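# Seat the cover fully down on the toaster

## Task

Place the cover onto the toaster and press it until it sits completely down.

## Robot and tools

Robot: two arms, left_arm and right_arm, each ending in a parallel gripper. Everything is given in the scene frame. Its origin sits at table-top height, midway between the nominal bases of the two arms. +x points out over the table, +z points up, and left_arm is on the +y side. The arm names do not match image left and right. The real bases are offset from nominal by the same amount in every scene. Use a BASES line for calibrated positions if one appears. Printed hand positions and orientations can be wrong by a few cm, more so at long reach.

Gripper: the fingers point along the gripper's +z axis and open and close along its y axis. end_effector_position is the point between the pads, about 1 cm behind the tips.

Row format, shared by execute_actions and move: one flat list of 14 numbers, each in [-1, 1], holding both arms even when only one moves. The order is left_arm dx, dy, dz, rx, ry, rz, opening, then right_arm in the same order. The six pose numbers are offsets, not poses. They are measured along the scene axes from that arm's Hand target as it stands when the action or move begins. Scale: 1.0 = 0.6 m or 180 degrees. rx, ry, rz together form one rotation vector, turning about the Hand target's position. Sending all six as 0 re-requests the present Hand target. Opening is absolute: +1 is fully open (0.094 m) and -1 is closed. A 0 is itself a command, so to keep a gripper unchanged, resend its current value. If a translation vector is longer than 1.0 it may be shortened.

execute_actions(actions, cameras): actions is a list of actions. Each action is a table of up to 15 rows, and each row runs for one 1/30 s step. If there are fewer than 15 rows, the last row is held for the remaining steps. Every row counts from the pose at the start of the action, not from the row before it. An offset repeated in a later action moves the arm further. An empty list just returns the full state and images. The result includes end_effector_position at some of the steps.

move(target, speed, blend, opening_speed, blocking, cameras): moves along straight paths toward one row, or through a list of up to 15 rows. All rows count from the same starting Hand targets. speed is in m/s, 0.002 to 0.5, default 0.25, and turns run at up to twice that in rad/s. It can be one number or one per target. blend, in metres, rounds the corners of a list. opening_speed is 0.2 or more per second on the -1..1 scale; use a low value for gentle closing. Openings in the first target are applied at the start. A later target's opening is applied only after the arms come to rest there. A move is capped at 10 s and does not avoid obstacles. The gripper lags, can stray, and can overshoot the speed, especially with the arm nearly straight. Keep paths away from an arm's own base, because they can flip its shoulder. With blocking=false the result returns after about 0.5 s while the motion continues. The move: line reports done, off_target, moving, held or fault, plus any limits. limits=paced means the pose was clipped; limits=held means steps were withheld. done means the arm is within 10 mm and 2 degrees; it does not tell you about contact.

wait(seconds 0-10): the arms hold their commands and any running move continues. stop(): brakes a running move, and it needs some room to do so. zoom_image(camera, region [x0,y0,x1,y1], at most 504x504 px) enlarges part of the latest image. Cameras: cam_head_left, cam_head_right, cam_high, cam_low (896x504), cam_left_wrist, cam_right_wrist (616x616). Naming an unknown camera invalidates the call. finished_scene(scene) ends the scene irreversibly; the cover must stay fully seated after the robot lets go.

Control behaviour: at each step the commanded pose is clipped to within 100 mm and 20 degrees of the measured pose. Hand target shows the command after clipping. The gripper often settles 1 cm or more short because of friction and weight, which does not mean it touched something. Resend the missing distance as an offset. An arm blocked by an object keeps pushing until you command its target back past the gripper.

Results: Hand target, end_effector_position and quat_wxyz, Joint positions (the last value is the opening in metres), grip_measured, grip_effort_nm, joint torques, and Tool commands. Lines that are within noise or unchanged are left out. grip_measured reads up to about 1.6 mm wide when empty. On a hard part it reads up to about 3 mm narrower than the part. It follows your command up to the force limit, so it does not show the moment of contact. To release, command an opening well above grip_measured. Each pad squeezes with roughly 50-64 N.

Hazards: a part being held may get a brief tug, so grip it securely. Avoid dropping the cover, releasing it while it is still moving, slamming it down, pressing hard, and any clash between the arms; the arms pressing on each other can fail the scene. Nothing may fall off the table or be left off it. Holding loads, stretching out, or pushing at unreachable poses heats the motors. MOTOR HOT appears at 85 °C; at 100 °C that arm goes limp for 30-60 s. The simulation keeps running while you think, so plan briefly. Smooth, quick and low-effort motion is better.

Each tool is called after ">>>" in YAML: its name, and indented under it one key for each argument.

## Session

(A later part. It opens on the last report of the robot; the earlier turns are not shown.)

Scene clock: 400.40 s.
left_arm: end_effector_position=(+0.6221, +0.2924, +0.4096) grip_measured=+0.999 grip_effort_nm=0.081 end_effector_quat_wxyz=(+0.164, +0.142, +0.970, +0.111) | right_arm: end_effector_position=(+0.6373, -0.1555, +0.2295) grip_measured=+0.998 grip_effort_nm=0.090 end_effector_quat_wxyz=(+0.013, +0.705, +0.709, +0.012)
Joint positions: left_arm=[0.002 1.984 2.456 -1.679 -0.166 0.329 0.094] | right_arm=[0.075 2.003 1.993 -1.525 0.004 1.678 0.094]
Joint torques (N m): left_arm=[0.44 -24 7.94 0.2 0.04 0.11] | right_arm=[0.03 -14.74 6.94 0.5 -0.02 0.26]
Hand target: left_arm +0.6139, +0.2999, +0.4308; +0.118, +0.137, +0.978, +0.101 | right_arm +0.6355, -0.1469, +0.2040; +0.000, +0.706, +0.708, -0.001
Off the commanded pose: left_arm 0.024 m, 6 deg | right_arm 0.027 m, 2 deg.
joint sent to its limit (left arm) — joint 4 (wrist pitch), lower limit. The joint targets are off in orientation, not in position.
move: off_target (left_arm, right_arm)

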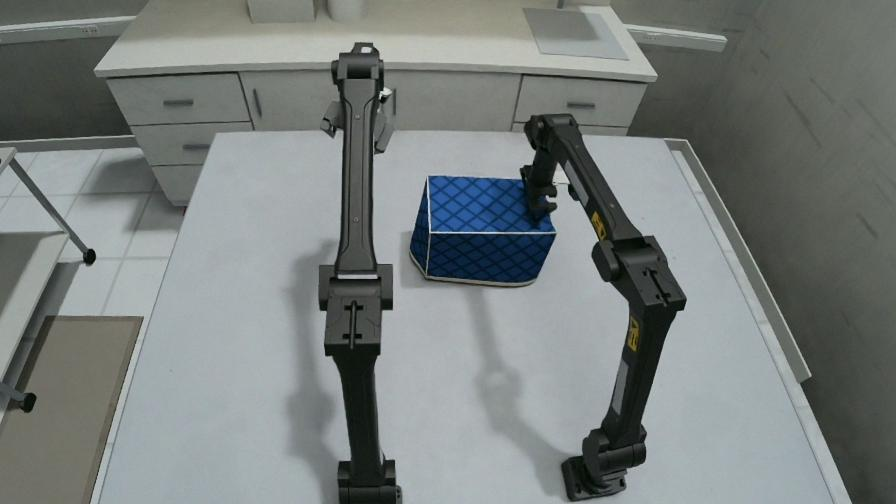

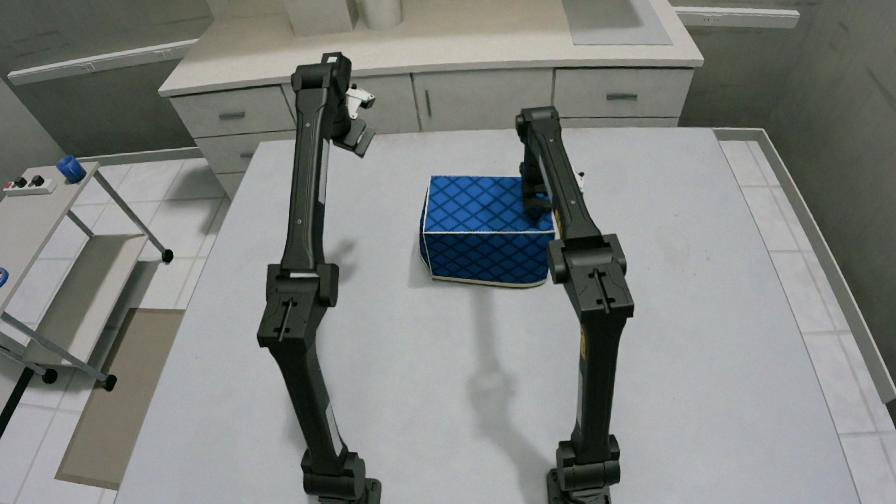

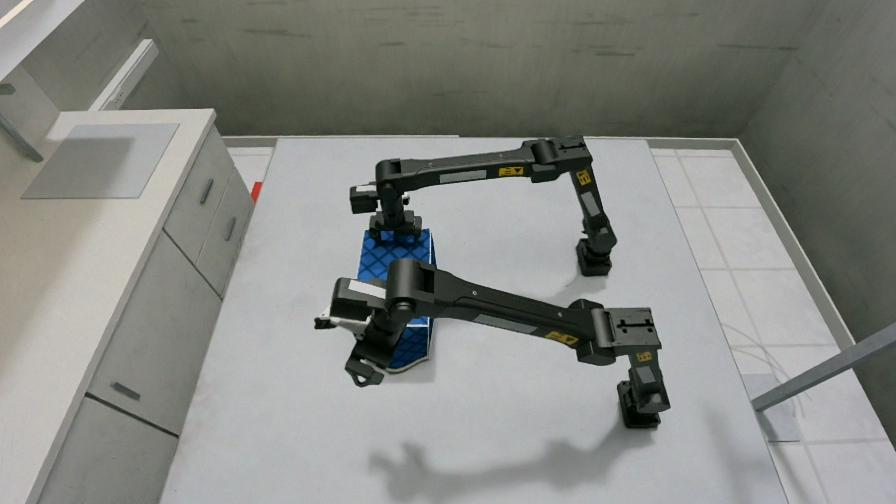

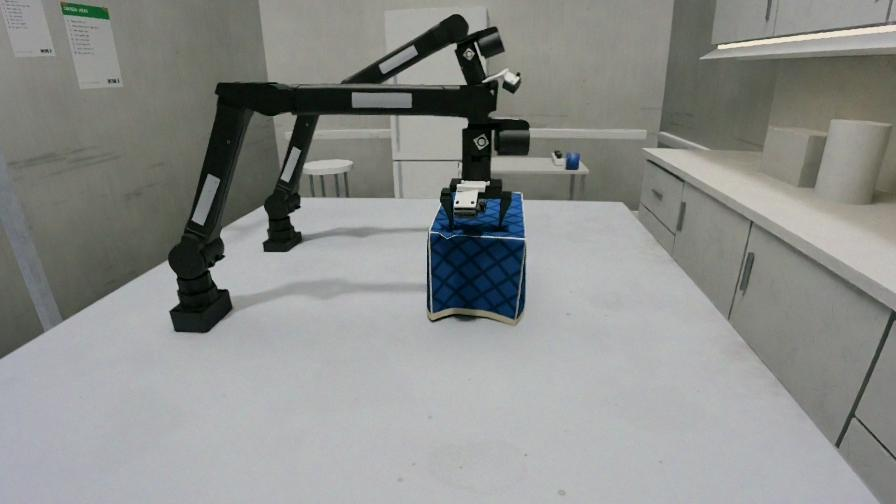

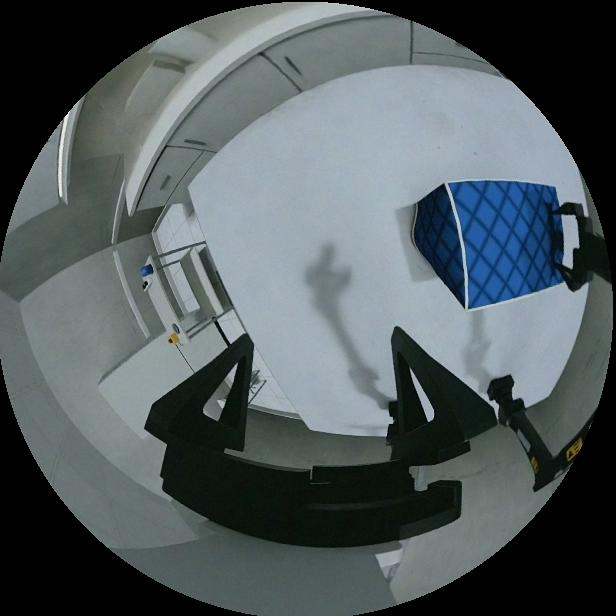

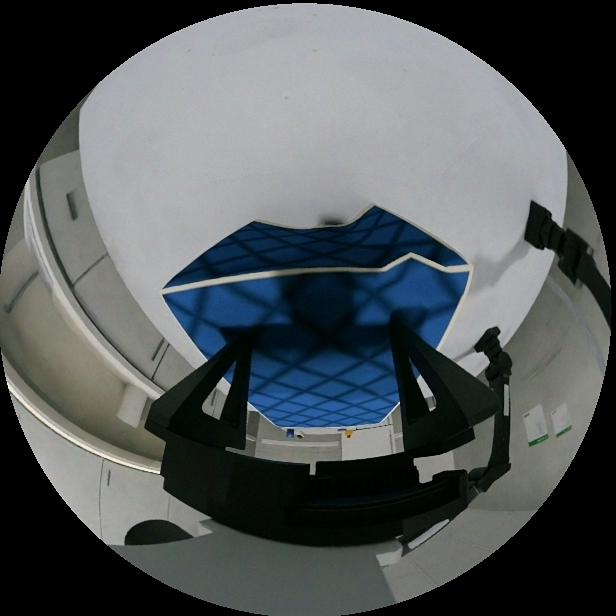

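>>> move:
  target: [0,0,0,0,0,0,1,0,-0.01,-0.04,0,0,0,1]
  speed: 0.05

>>> zoom_image:
  camera: "cam_low"
  region: [400, 150, 560, 340]

>>> zoom_image:
  camera: "cam_head_left"
  region: [395, 140, 585, 300]

Scene clock: 406.03 s.
left_arm: end_effector_position=(+0.6221, +0.2924, +0.4096) grip_measured=+0.999 grip_effort_nm=0.090 end_effector_quat_wxyz=(+0.164, +0.142, +0.970, +0.111) | right_arm: end_effector_position=(+0.6374, -0.1555, +0.2266) grip_measured=+0.998 grip_effort_nm=0.090 end_effector_quat_wxyz=(+0.022, +0.705, +0.708, +0.024)
Joint positions: left_arm=[0.002 1.984 2.456 -1.679 -0.166 0.329 0.094] | right_arm=[0.075 1.98 1.948 -1.472 0.004 1.679 0.094]
Joint torques (N m): left_arm=[0.91 -23.71 8.01 0.18 0.03 0.12] | right_arm=[-0.67 -13.1 5.5 0.9 -0.01 0.18]
Hand target: left_arm +0.6139, +0.2999, +0.4308; +0.118, +0.137, +0.978, +0.101 | right_arm +0.6354, -0.1529, +0.1800; +0.000, +0.706, +0.708, -0.001
Off the commanded pose: left_arm 0.024 m, 6 deg | right_arm 0.047 m, 4 deg.
joint sent to its limit (left arm) — joint 4 (wrist pitch), lower limit. The joint targets are off in orientation, not in position.
move: off_target (left_arm, right_arm)

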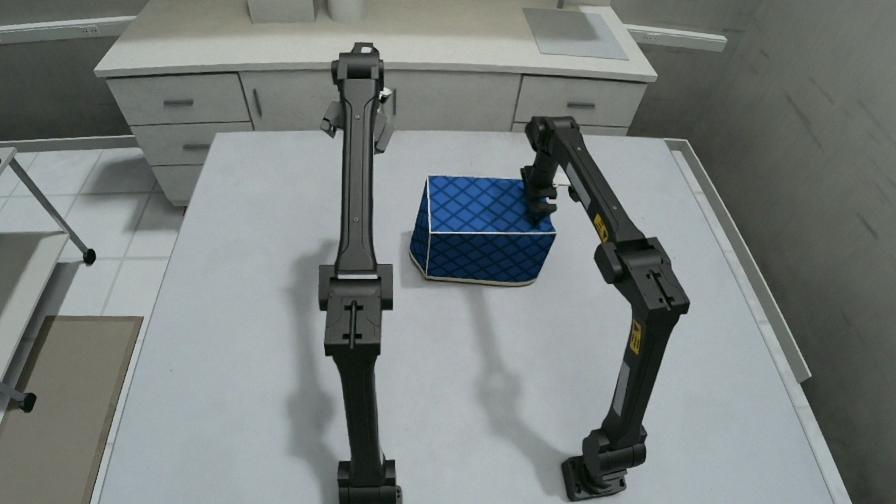

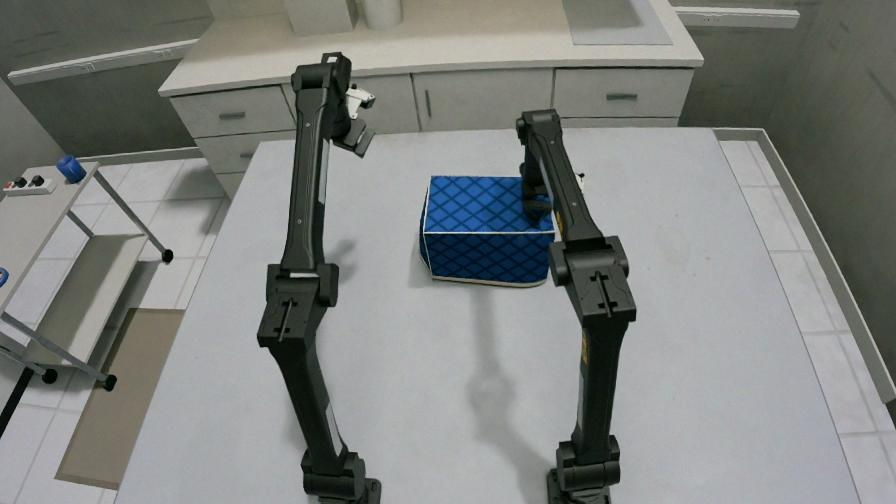

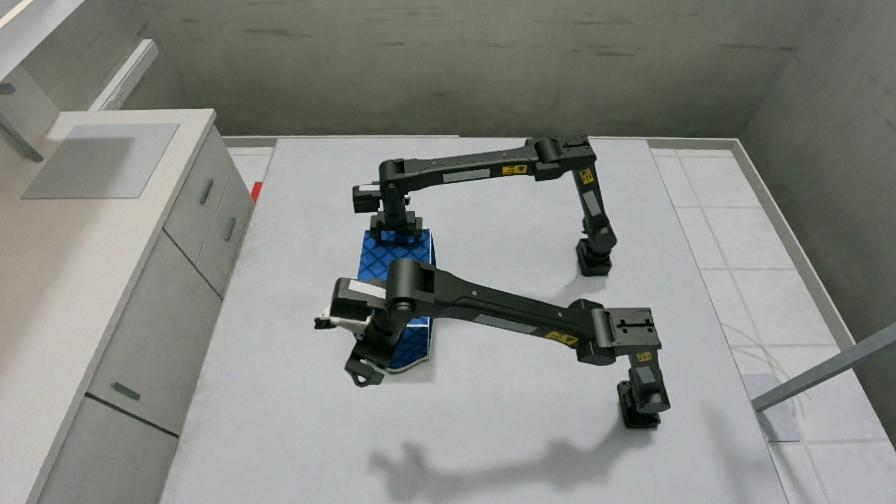

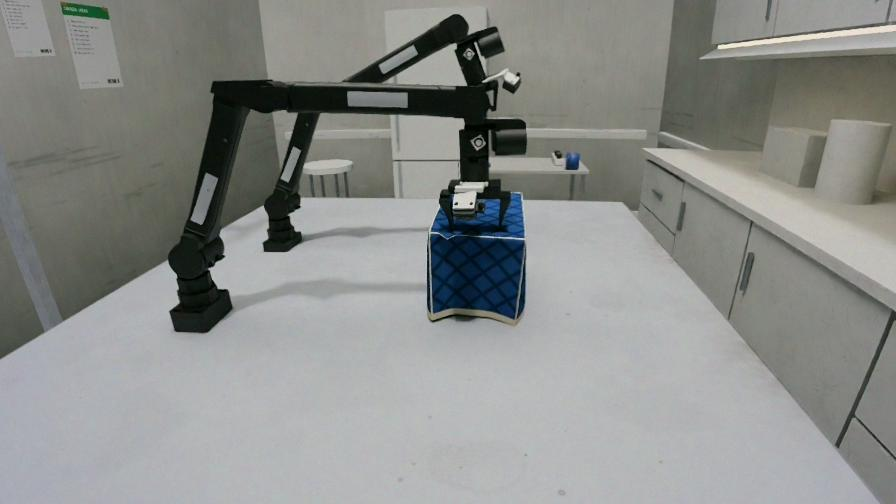

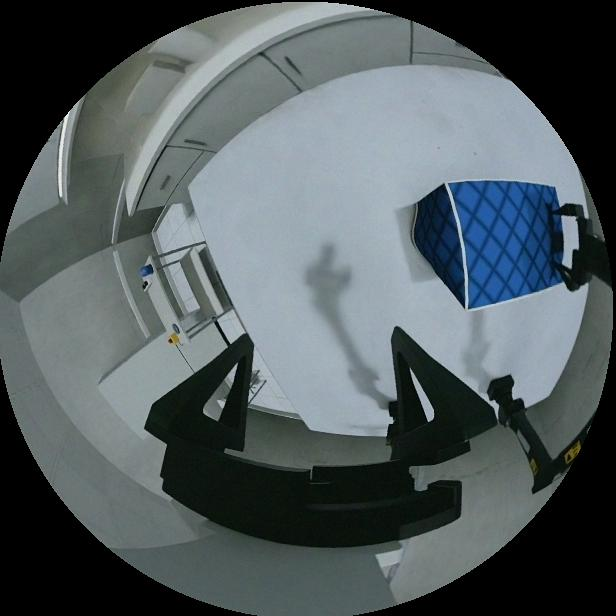

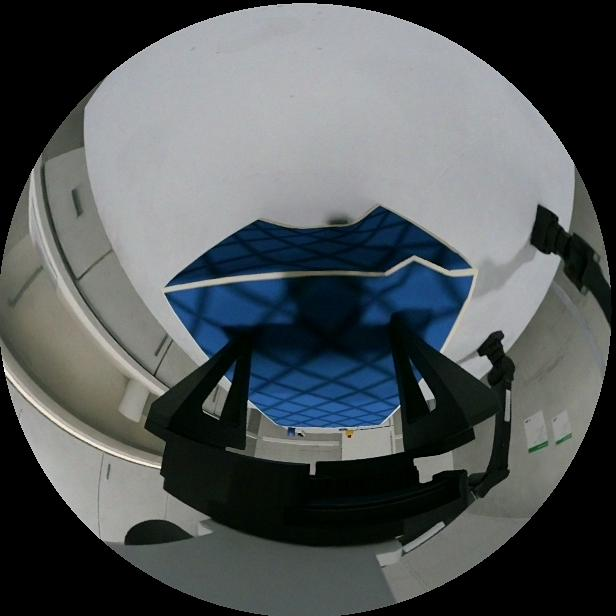

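Scaled by 2.653.

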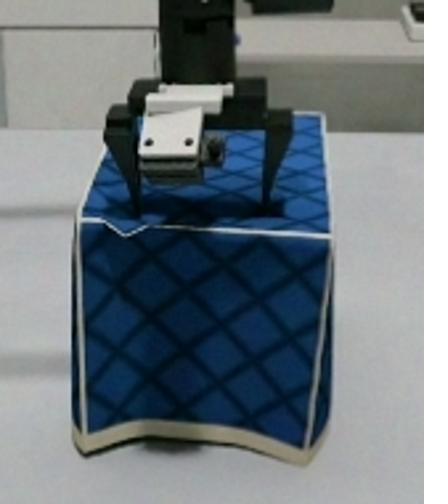

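Scaled by 2.653.

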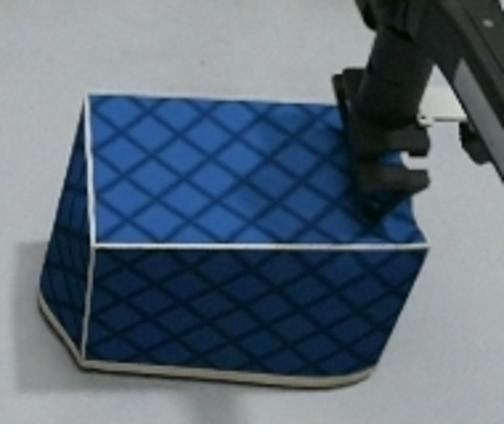

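>>> move:
  target:
    - [0,0,0,0,0,0,1,0,0,0.15,0,0,0,1]
    - [-0.1,0.1,0,0,0,0,1,-0.05,-0.25,0.25,0,0,0,1]
  speed: 0.15

>>> zoom_image:
  camera: "cam_low"
  region: [410, 170, 550, 340]

>>> zoom_image:
  camera: "cam_head_left"
  region: [395, 160, 575, 300]

>>> zoom_image:
  camera: "cam_head_right"
  region: [395, 160, 575, 300]

>>> zoom_image:
  camera: "cam_high"
  region: [340, 210, 460, 390]

Scene clock: 414.17 s.
left_arm: end_effector_position=(+0.5638, +0.3539, +0.4141) grip_measured=+0.999 grip_effort_nm=0.076 end_effector_quat_wxyz=(+0.131, +0.139, +0.976, +0.105) | right_arm: end_effector_position=(+0.6082, -0.3007, +0.3139) grip_measured=+0.998 grip_effort_nm=0.090 end_effector_quat_wxyz=(+0.025, +0.710, +0.704, +0.017)
Joint positions: left_arm=[0.113 1.839 2.259 -1.68 -0.135 0.422 0.094] | right_arm=[-0.161 1.912 2.073 -1.671 0.004 1.455 0.094]
Joint torques (N m): left_arm=[0.79 -21.77 7.41 0.08 0.06 0.12] | right_arm=[-1.44 -16.73 10.09 -0.13 0.01 -0.05]
Hand target: left_arm +0.5539, +0.3599, +0.4309; +0.118, +0.136, +0.978, +0.101 | right_arm +0.6054, -0.3030, +0.3298; +0.000, +0.706, +0.708, -0.001
Off the commanded pose: left_arm 0.020 m, 2 deg | right_arm 0.016 m, 4 deg.
joint sent to its limit (left arm) — joint 4 (wrist pitch), lower limit. The joint targets are off in orientation, not in position.
joint sent to its limit (right arm) — joint 4 (wrist pitch), lower limit. The joint targets are off in orientation, not in position.
move: off_target (left_arm, right_arm)

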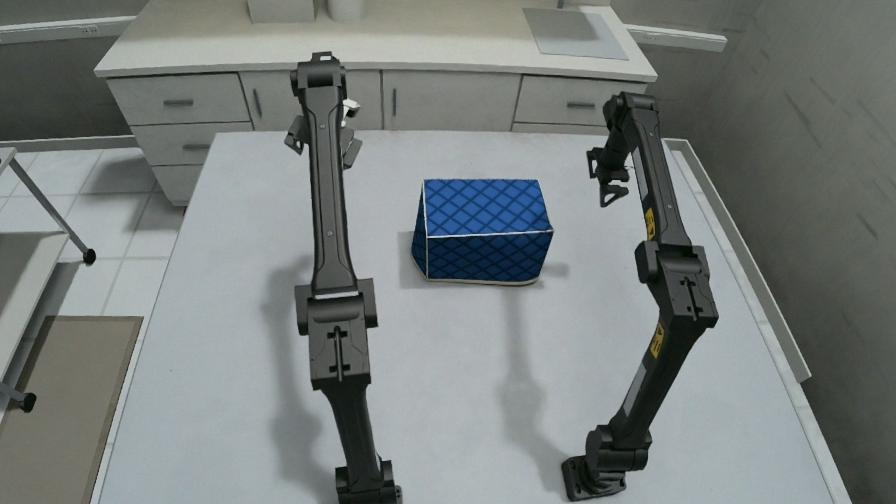

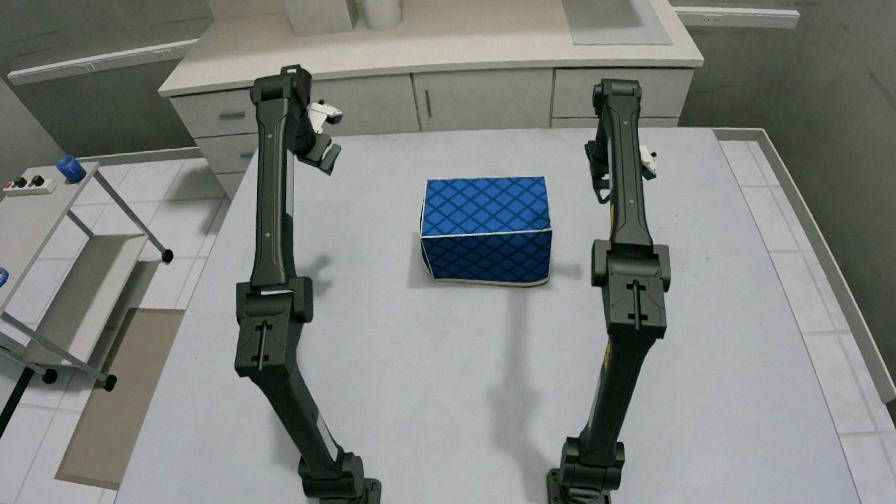

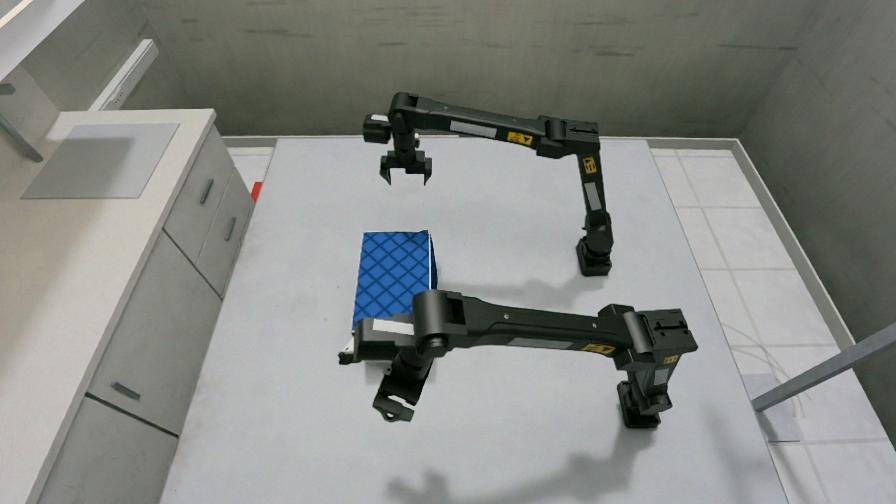

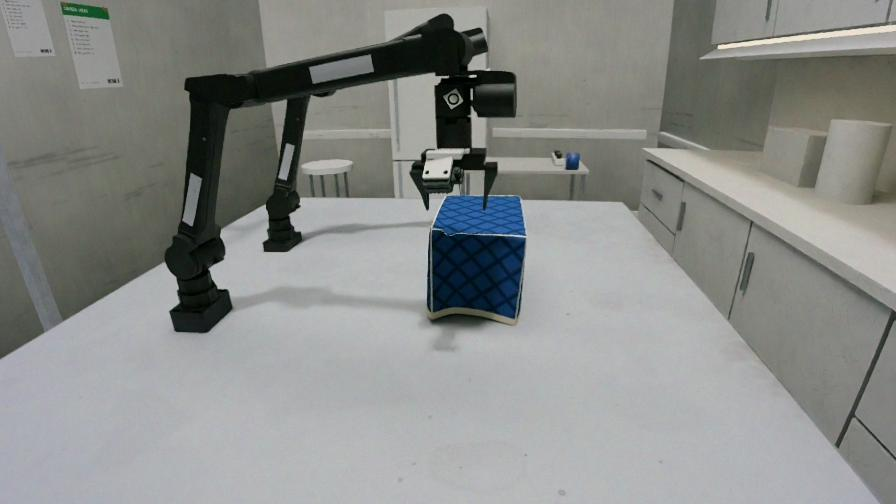

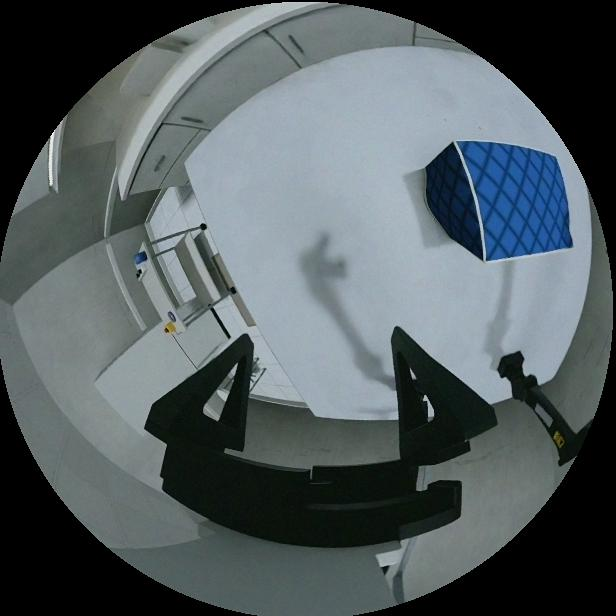

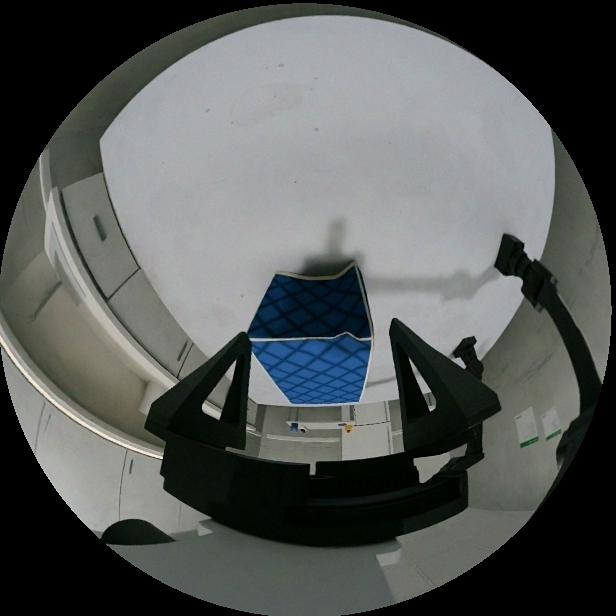

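Scaled by 2.965.

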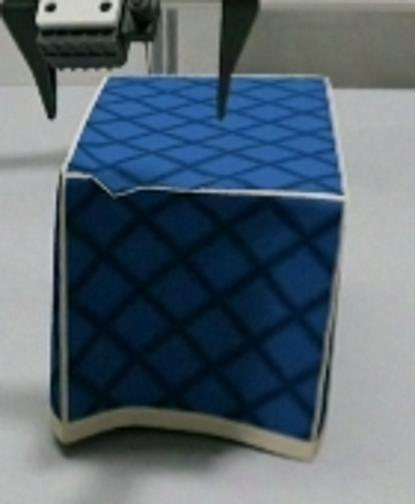

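Scaled by 2.800.

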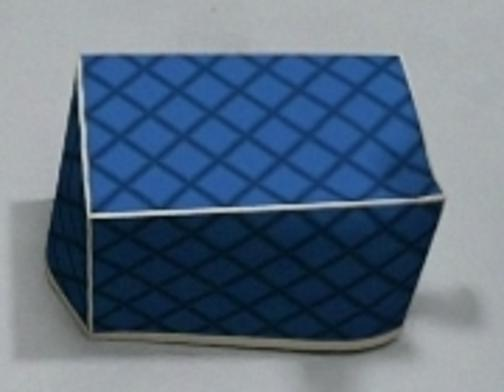

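Scaled by 2.800.

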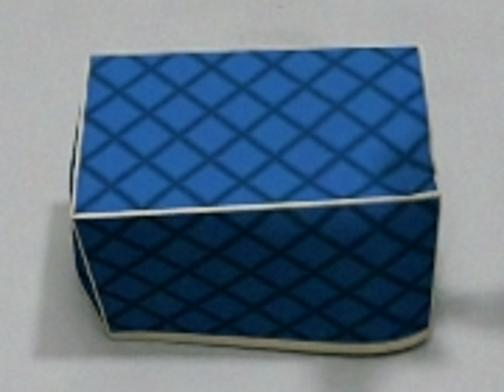

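Scaled by 2.800.

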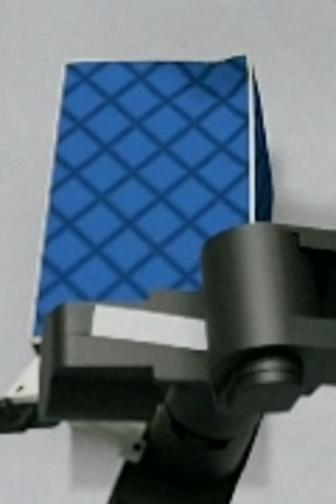

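>>> move:
  target:
    - [0,0,0,0,0,0,1,0.05,0.215,-0.1,0,0,0,-1]
    - [0,0,0,0,0,0,1,0.05,0.215,-0.24,0,0,0,-1]
  speed: [0.15,0.06]

>>> zoom_image:
  camera: "cam_low"
  region: [410, 170, 550, 340]

>>> zoom_image:
  camera: "cam_right_wrist"
  region: [150, 150, 490, 450]

Scene clock: 424.77 s.
left_arm: end_effector_position=(+0.5638, +0.3539, +0.4141) grip_measured=+0.999 grip_effort_nm=0.076 end_effector_quat_wxyz=(+0.131, +0.139, +0.976, +0.105) | right_arm: end_effector_position=(+0.6377, -0.1787, +0.2096) grip_measured=-0.997 grip_effort_nm=-0.193 end_effector_quat_wxyz=(+0.013, +0.703, +0.711, +0.012)
Joint positions: left_arm=[0.113 1.839 2.259 -1.68 -0.134 0.422 0.094] | right_arm=[0.038 2 1.936 -1.471 0.003 1.634 0]
Joint torques (N m): left_arm=[0.85 -21.89 7.34 0.2 0.09 0.13] | right_arm=[-0.32 -14.92 7.25 0.44 0.05 0.3]
Hand target: left_arm +0.5539, +0.3598, +0.4309; +0.118, +0.136, +0.978, +0.101 | right_arm +0.6355, -0.1739, +0.1860; +0.000, +0.706, +0.708, -0.001
Off the commanded pose: left_arm 0.020 m, 2 deg | right_arm 0.024 m, 2 deg.
joint sent to its limit (left arm) — joint 4 (wrist pitch), lower limit. The joint targets are off in orientation, not in position.
move: off_target (left_arm, right_arm)

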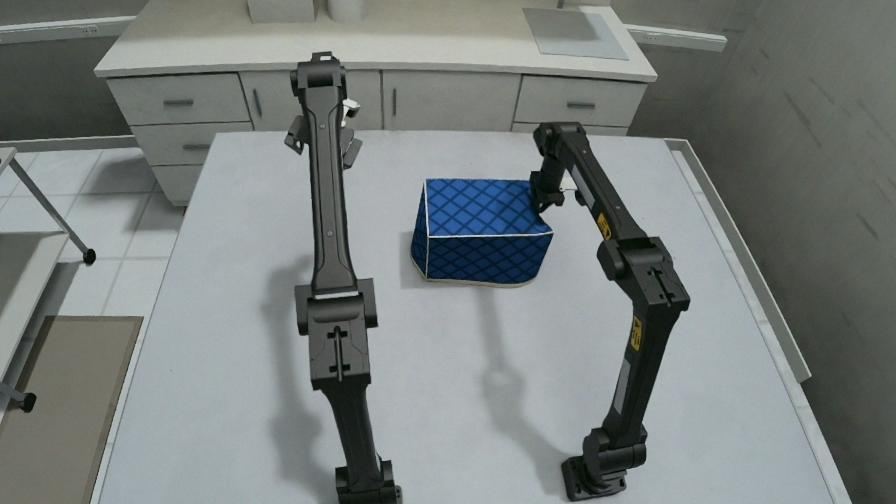

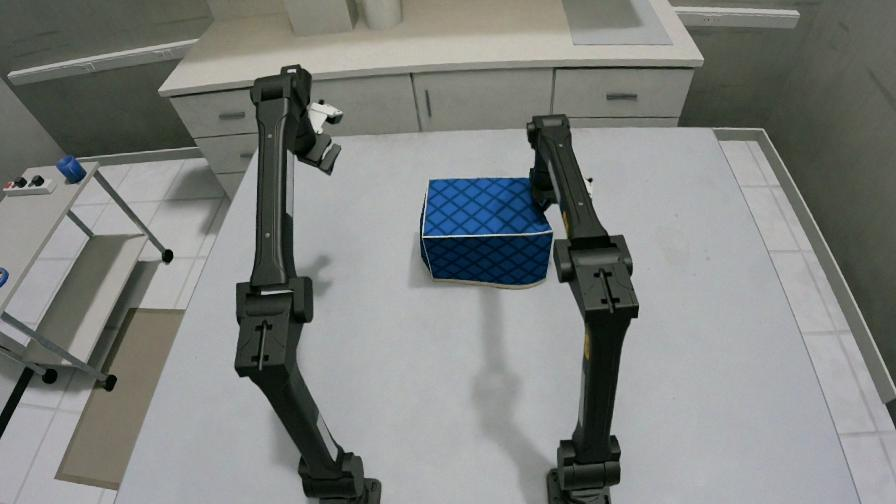

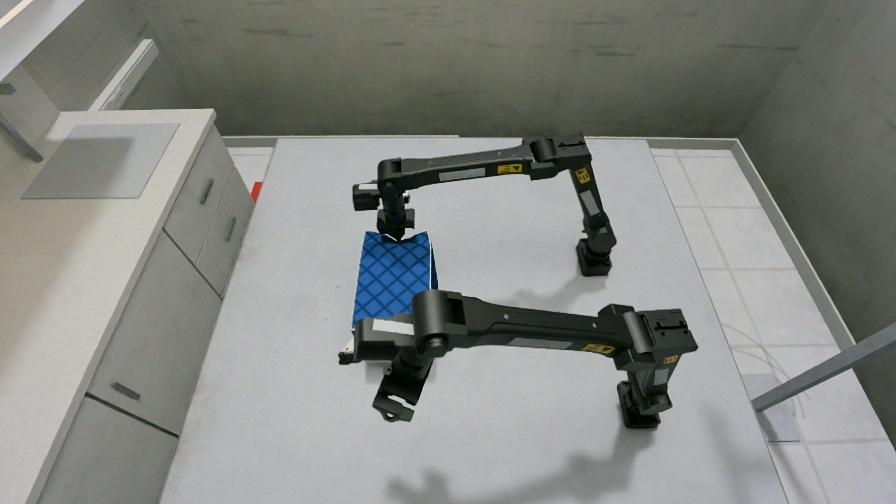

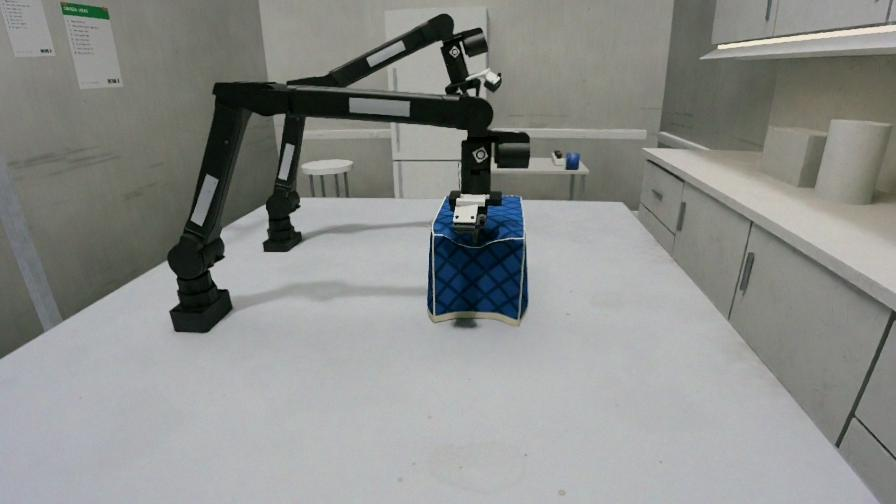

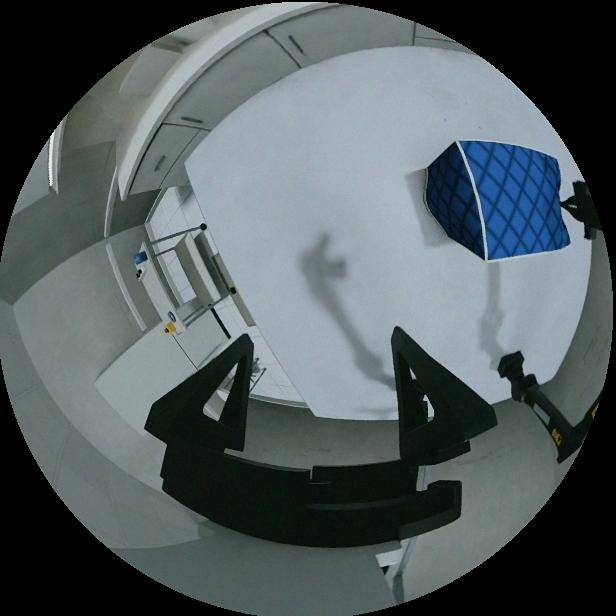

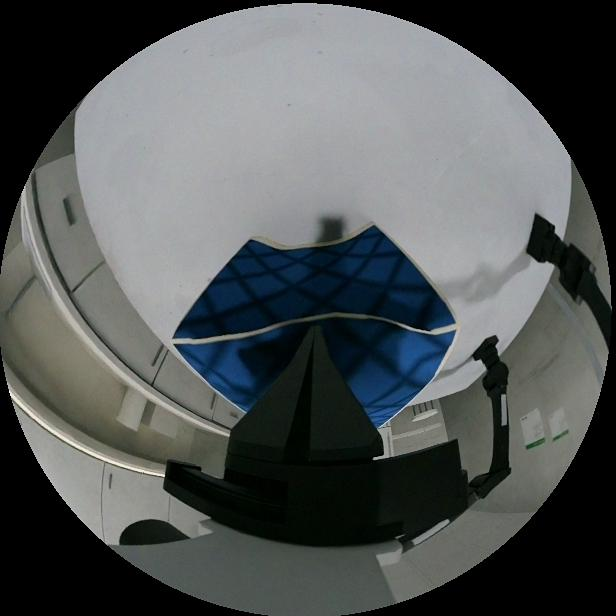

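Scaled by 2.965.

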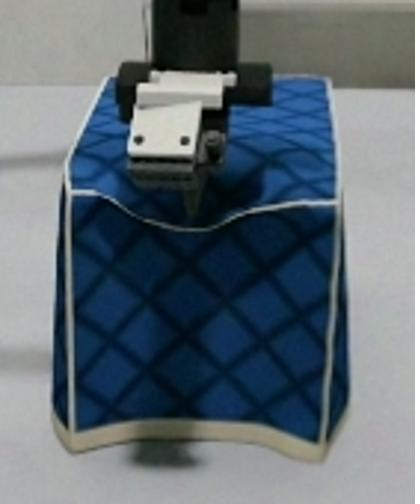

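Scaled by 1.482 from the camera's 616x616 image, which has a finer 880x880 frame.

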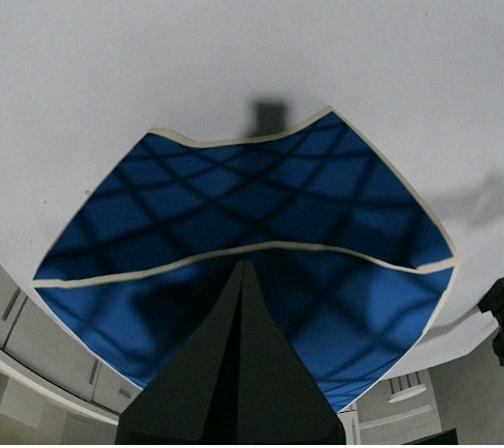

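>>> move:
  target:
    - [0,0,0,0,0,0,1,0,0,0.17,0,0,0,-1]
    - [0,0,0,0,0,0,1,-0.05,-0.25,0.25,0,0,0,1]
  speed: 0.2
  blend: 0.03

>>> zoom_image:
  camera: "cam_low"
  region: [410, 170, 550, 340]

>>> zoom_image:
  camera: "cam_head_left"
  region: [395, 160, 575, 300]

>>> zoom_image:
  camera: "cam_left_wrist"
  region: [390, 110, 600, 290]

>>> zoom_image:
  camera: "cam_right_wrist"
  region: [210, 230, 410, 420]

Scene clock: 436.43 s.
left_arm: end_effector_position=(+0.5638, +0.3539, +0.4141) grip_measured=+0.999 grip_effort_nm=0.076 end_effector_quat_wxyz=(+0.131, +0.139, +0.976, +0.105) | right_arm: end_effector_position=(+0.6033, -0.3232, +0.3136) grip_measured=+0.997 grip_effort_nm=0.100 end_effector_quat_wxyz=(+0.025, +0.711, +0.703, +0.016)
Joint positions: left_arm=[0.113 1.839 2.259 -1.68 -0.134 0.423 0.094] | right_arm=[-0.199 1.909 2.067 -1.671 0.003 1.42 0.094]
Joint torques (N m): left_arm=[1.08 -22.01 7.34 0.17 0.08 0.14] | right_arm=[-1.2 -16.56 11.9 -0.03 0.03 -0.05]
Hand target: left_arm +0.5539, +0.3598, +0.4309; +0.118, +0.137, +0.978, +0.101 | right_arm +0.6055, -0.3240, +0.3359; +0.000, +0.706, +0.708, +0.000
Off the commanded pose: left_arm 0.020 m, 2 deg | right_arm 0.022 m, 4 deg.
joint sent to its limit (left arm) — joint 4 (wrist pitch), lower limit. The joint targets are off in orientation, not in position.
joint sent to its limit (right arm) — joint 4 (wrist pitch), lower limit. The joint targets are off in orientation, not in position.
move: off_target (left_arm, right_arm); target 2's new opening was sent with right_arm's hand 0.022 m and 4 deg from that target

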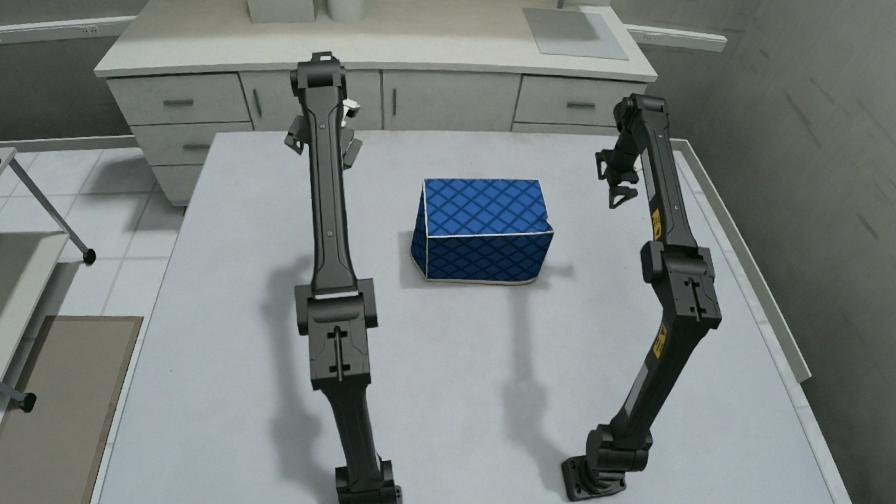

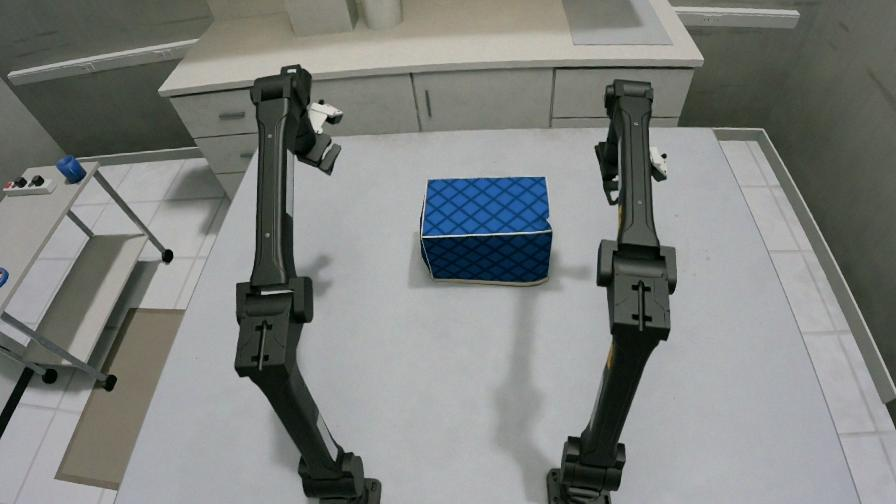

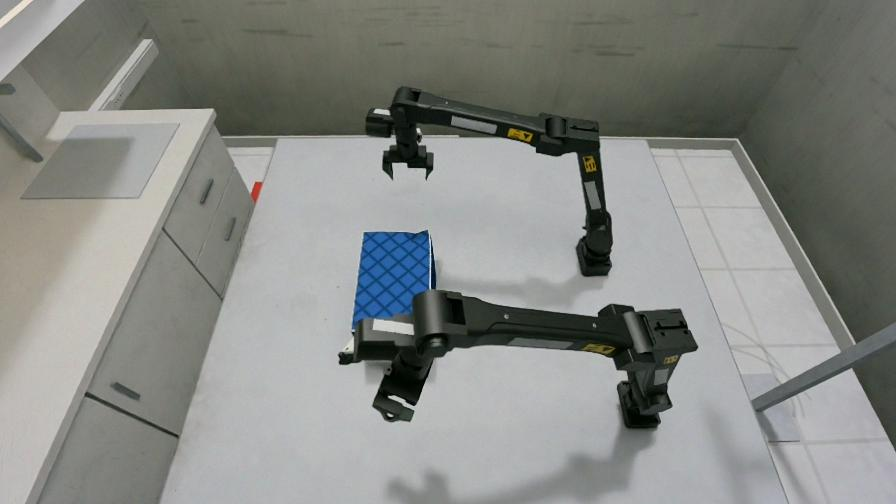

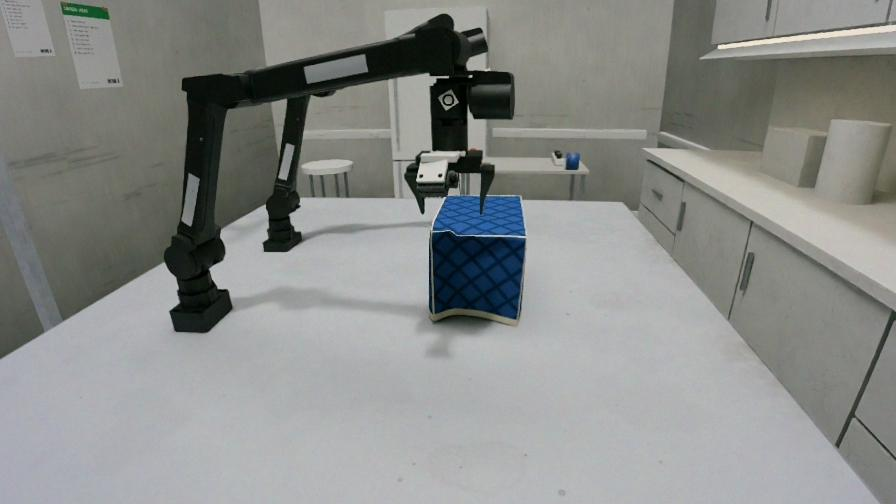

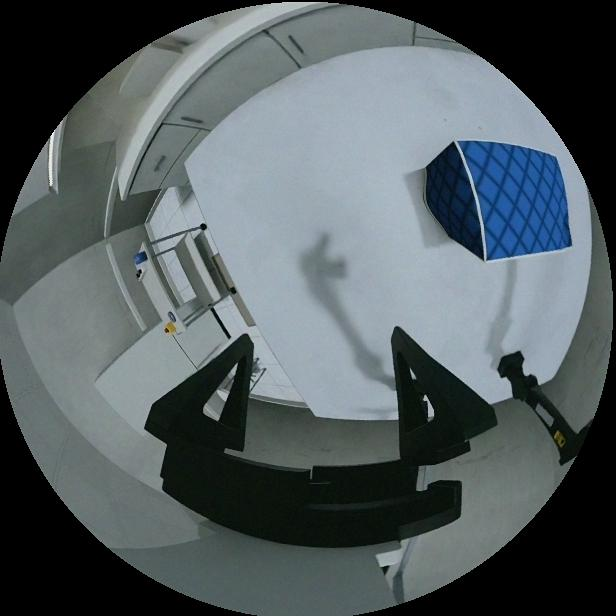

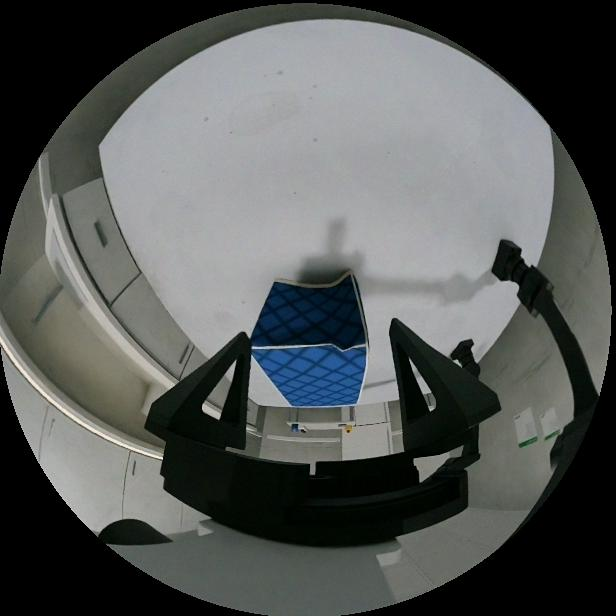

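Scaled by 2.965.

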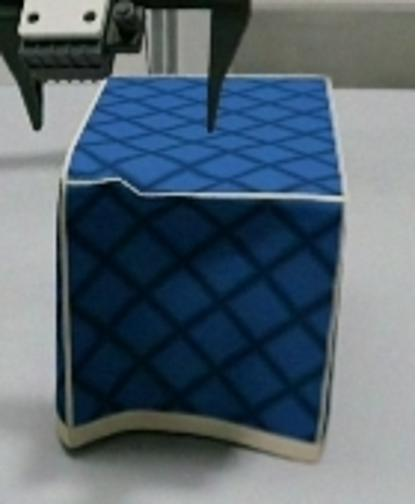

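Scaled by 2.800.

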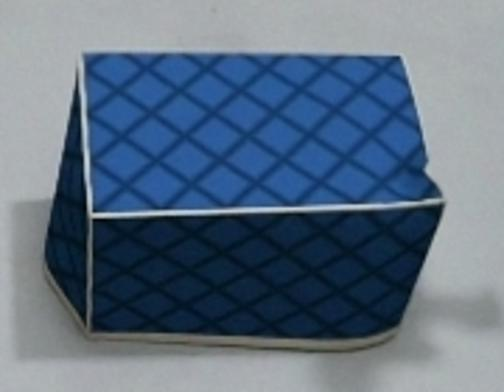

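Scaled by 2.400 from the camera's 616x616 image, which has a finer 880x880 frame.

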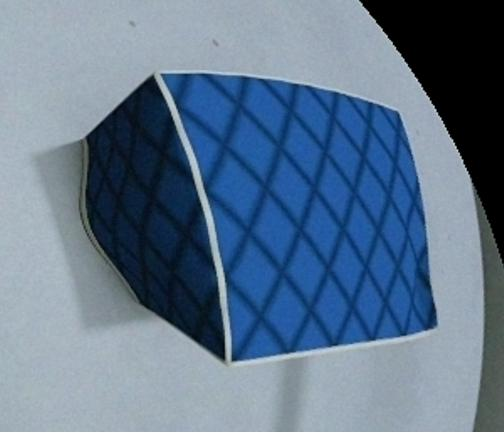

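Scaled by 2.520 from the camera's 616x616 image, which has a finer 880x880 frame.

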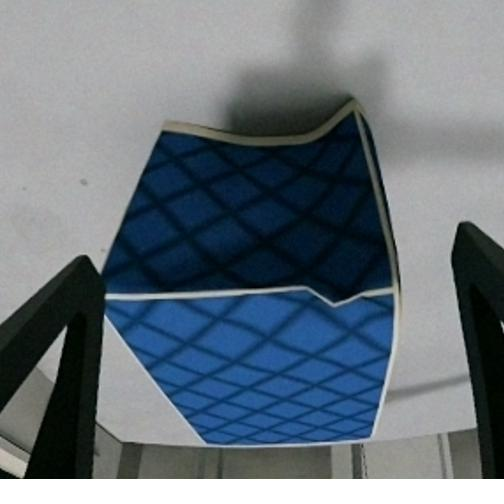

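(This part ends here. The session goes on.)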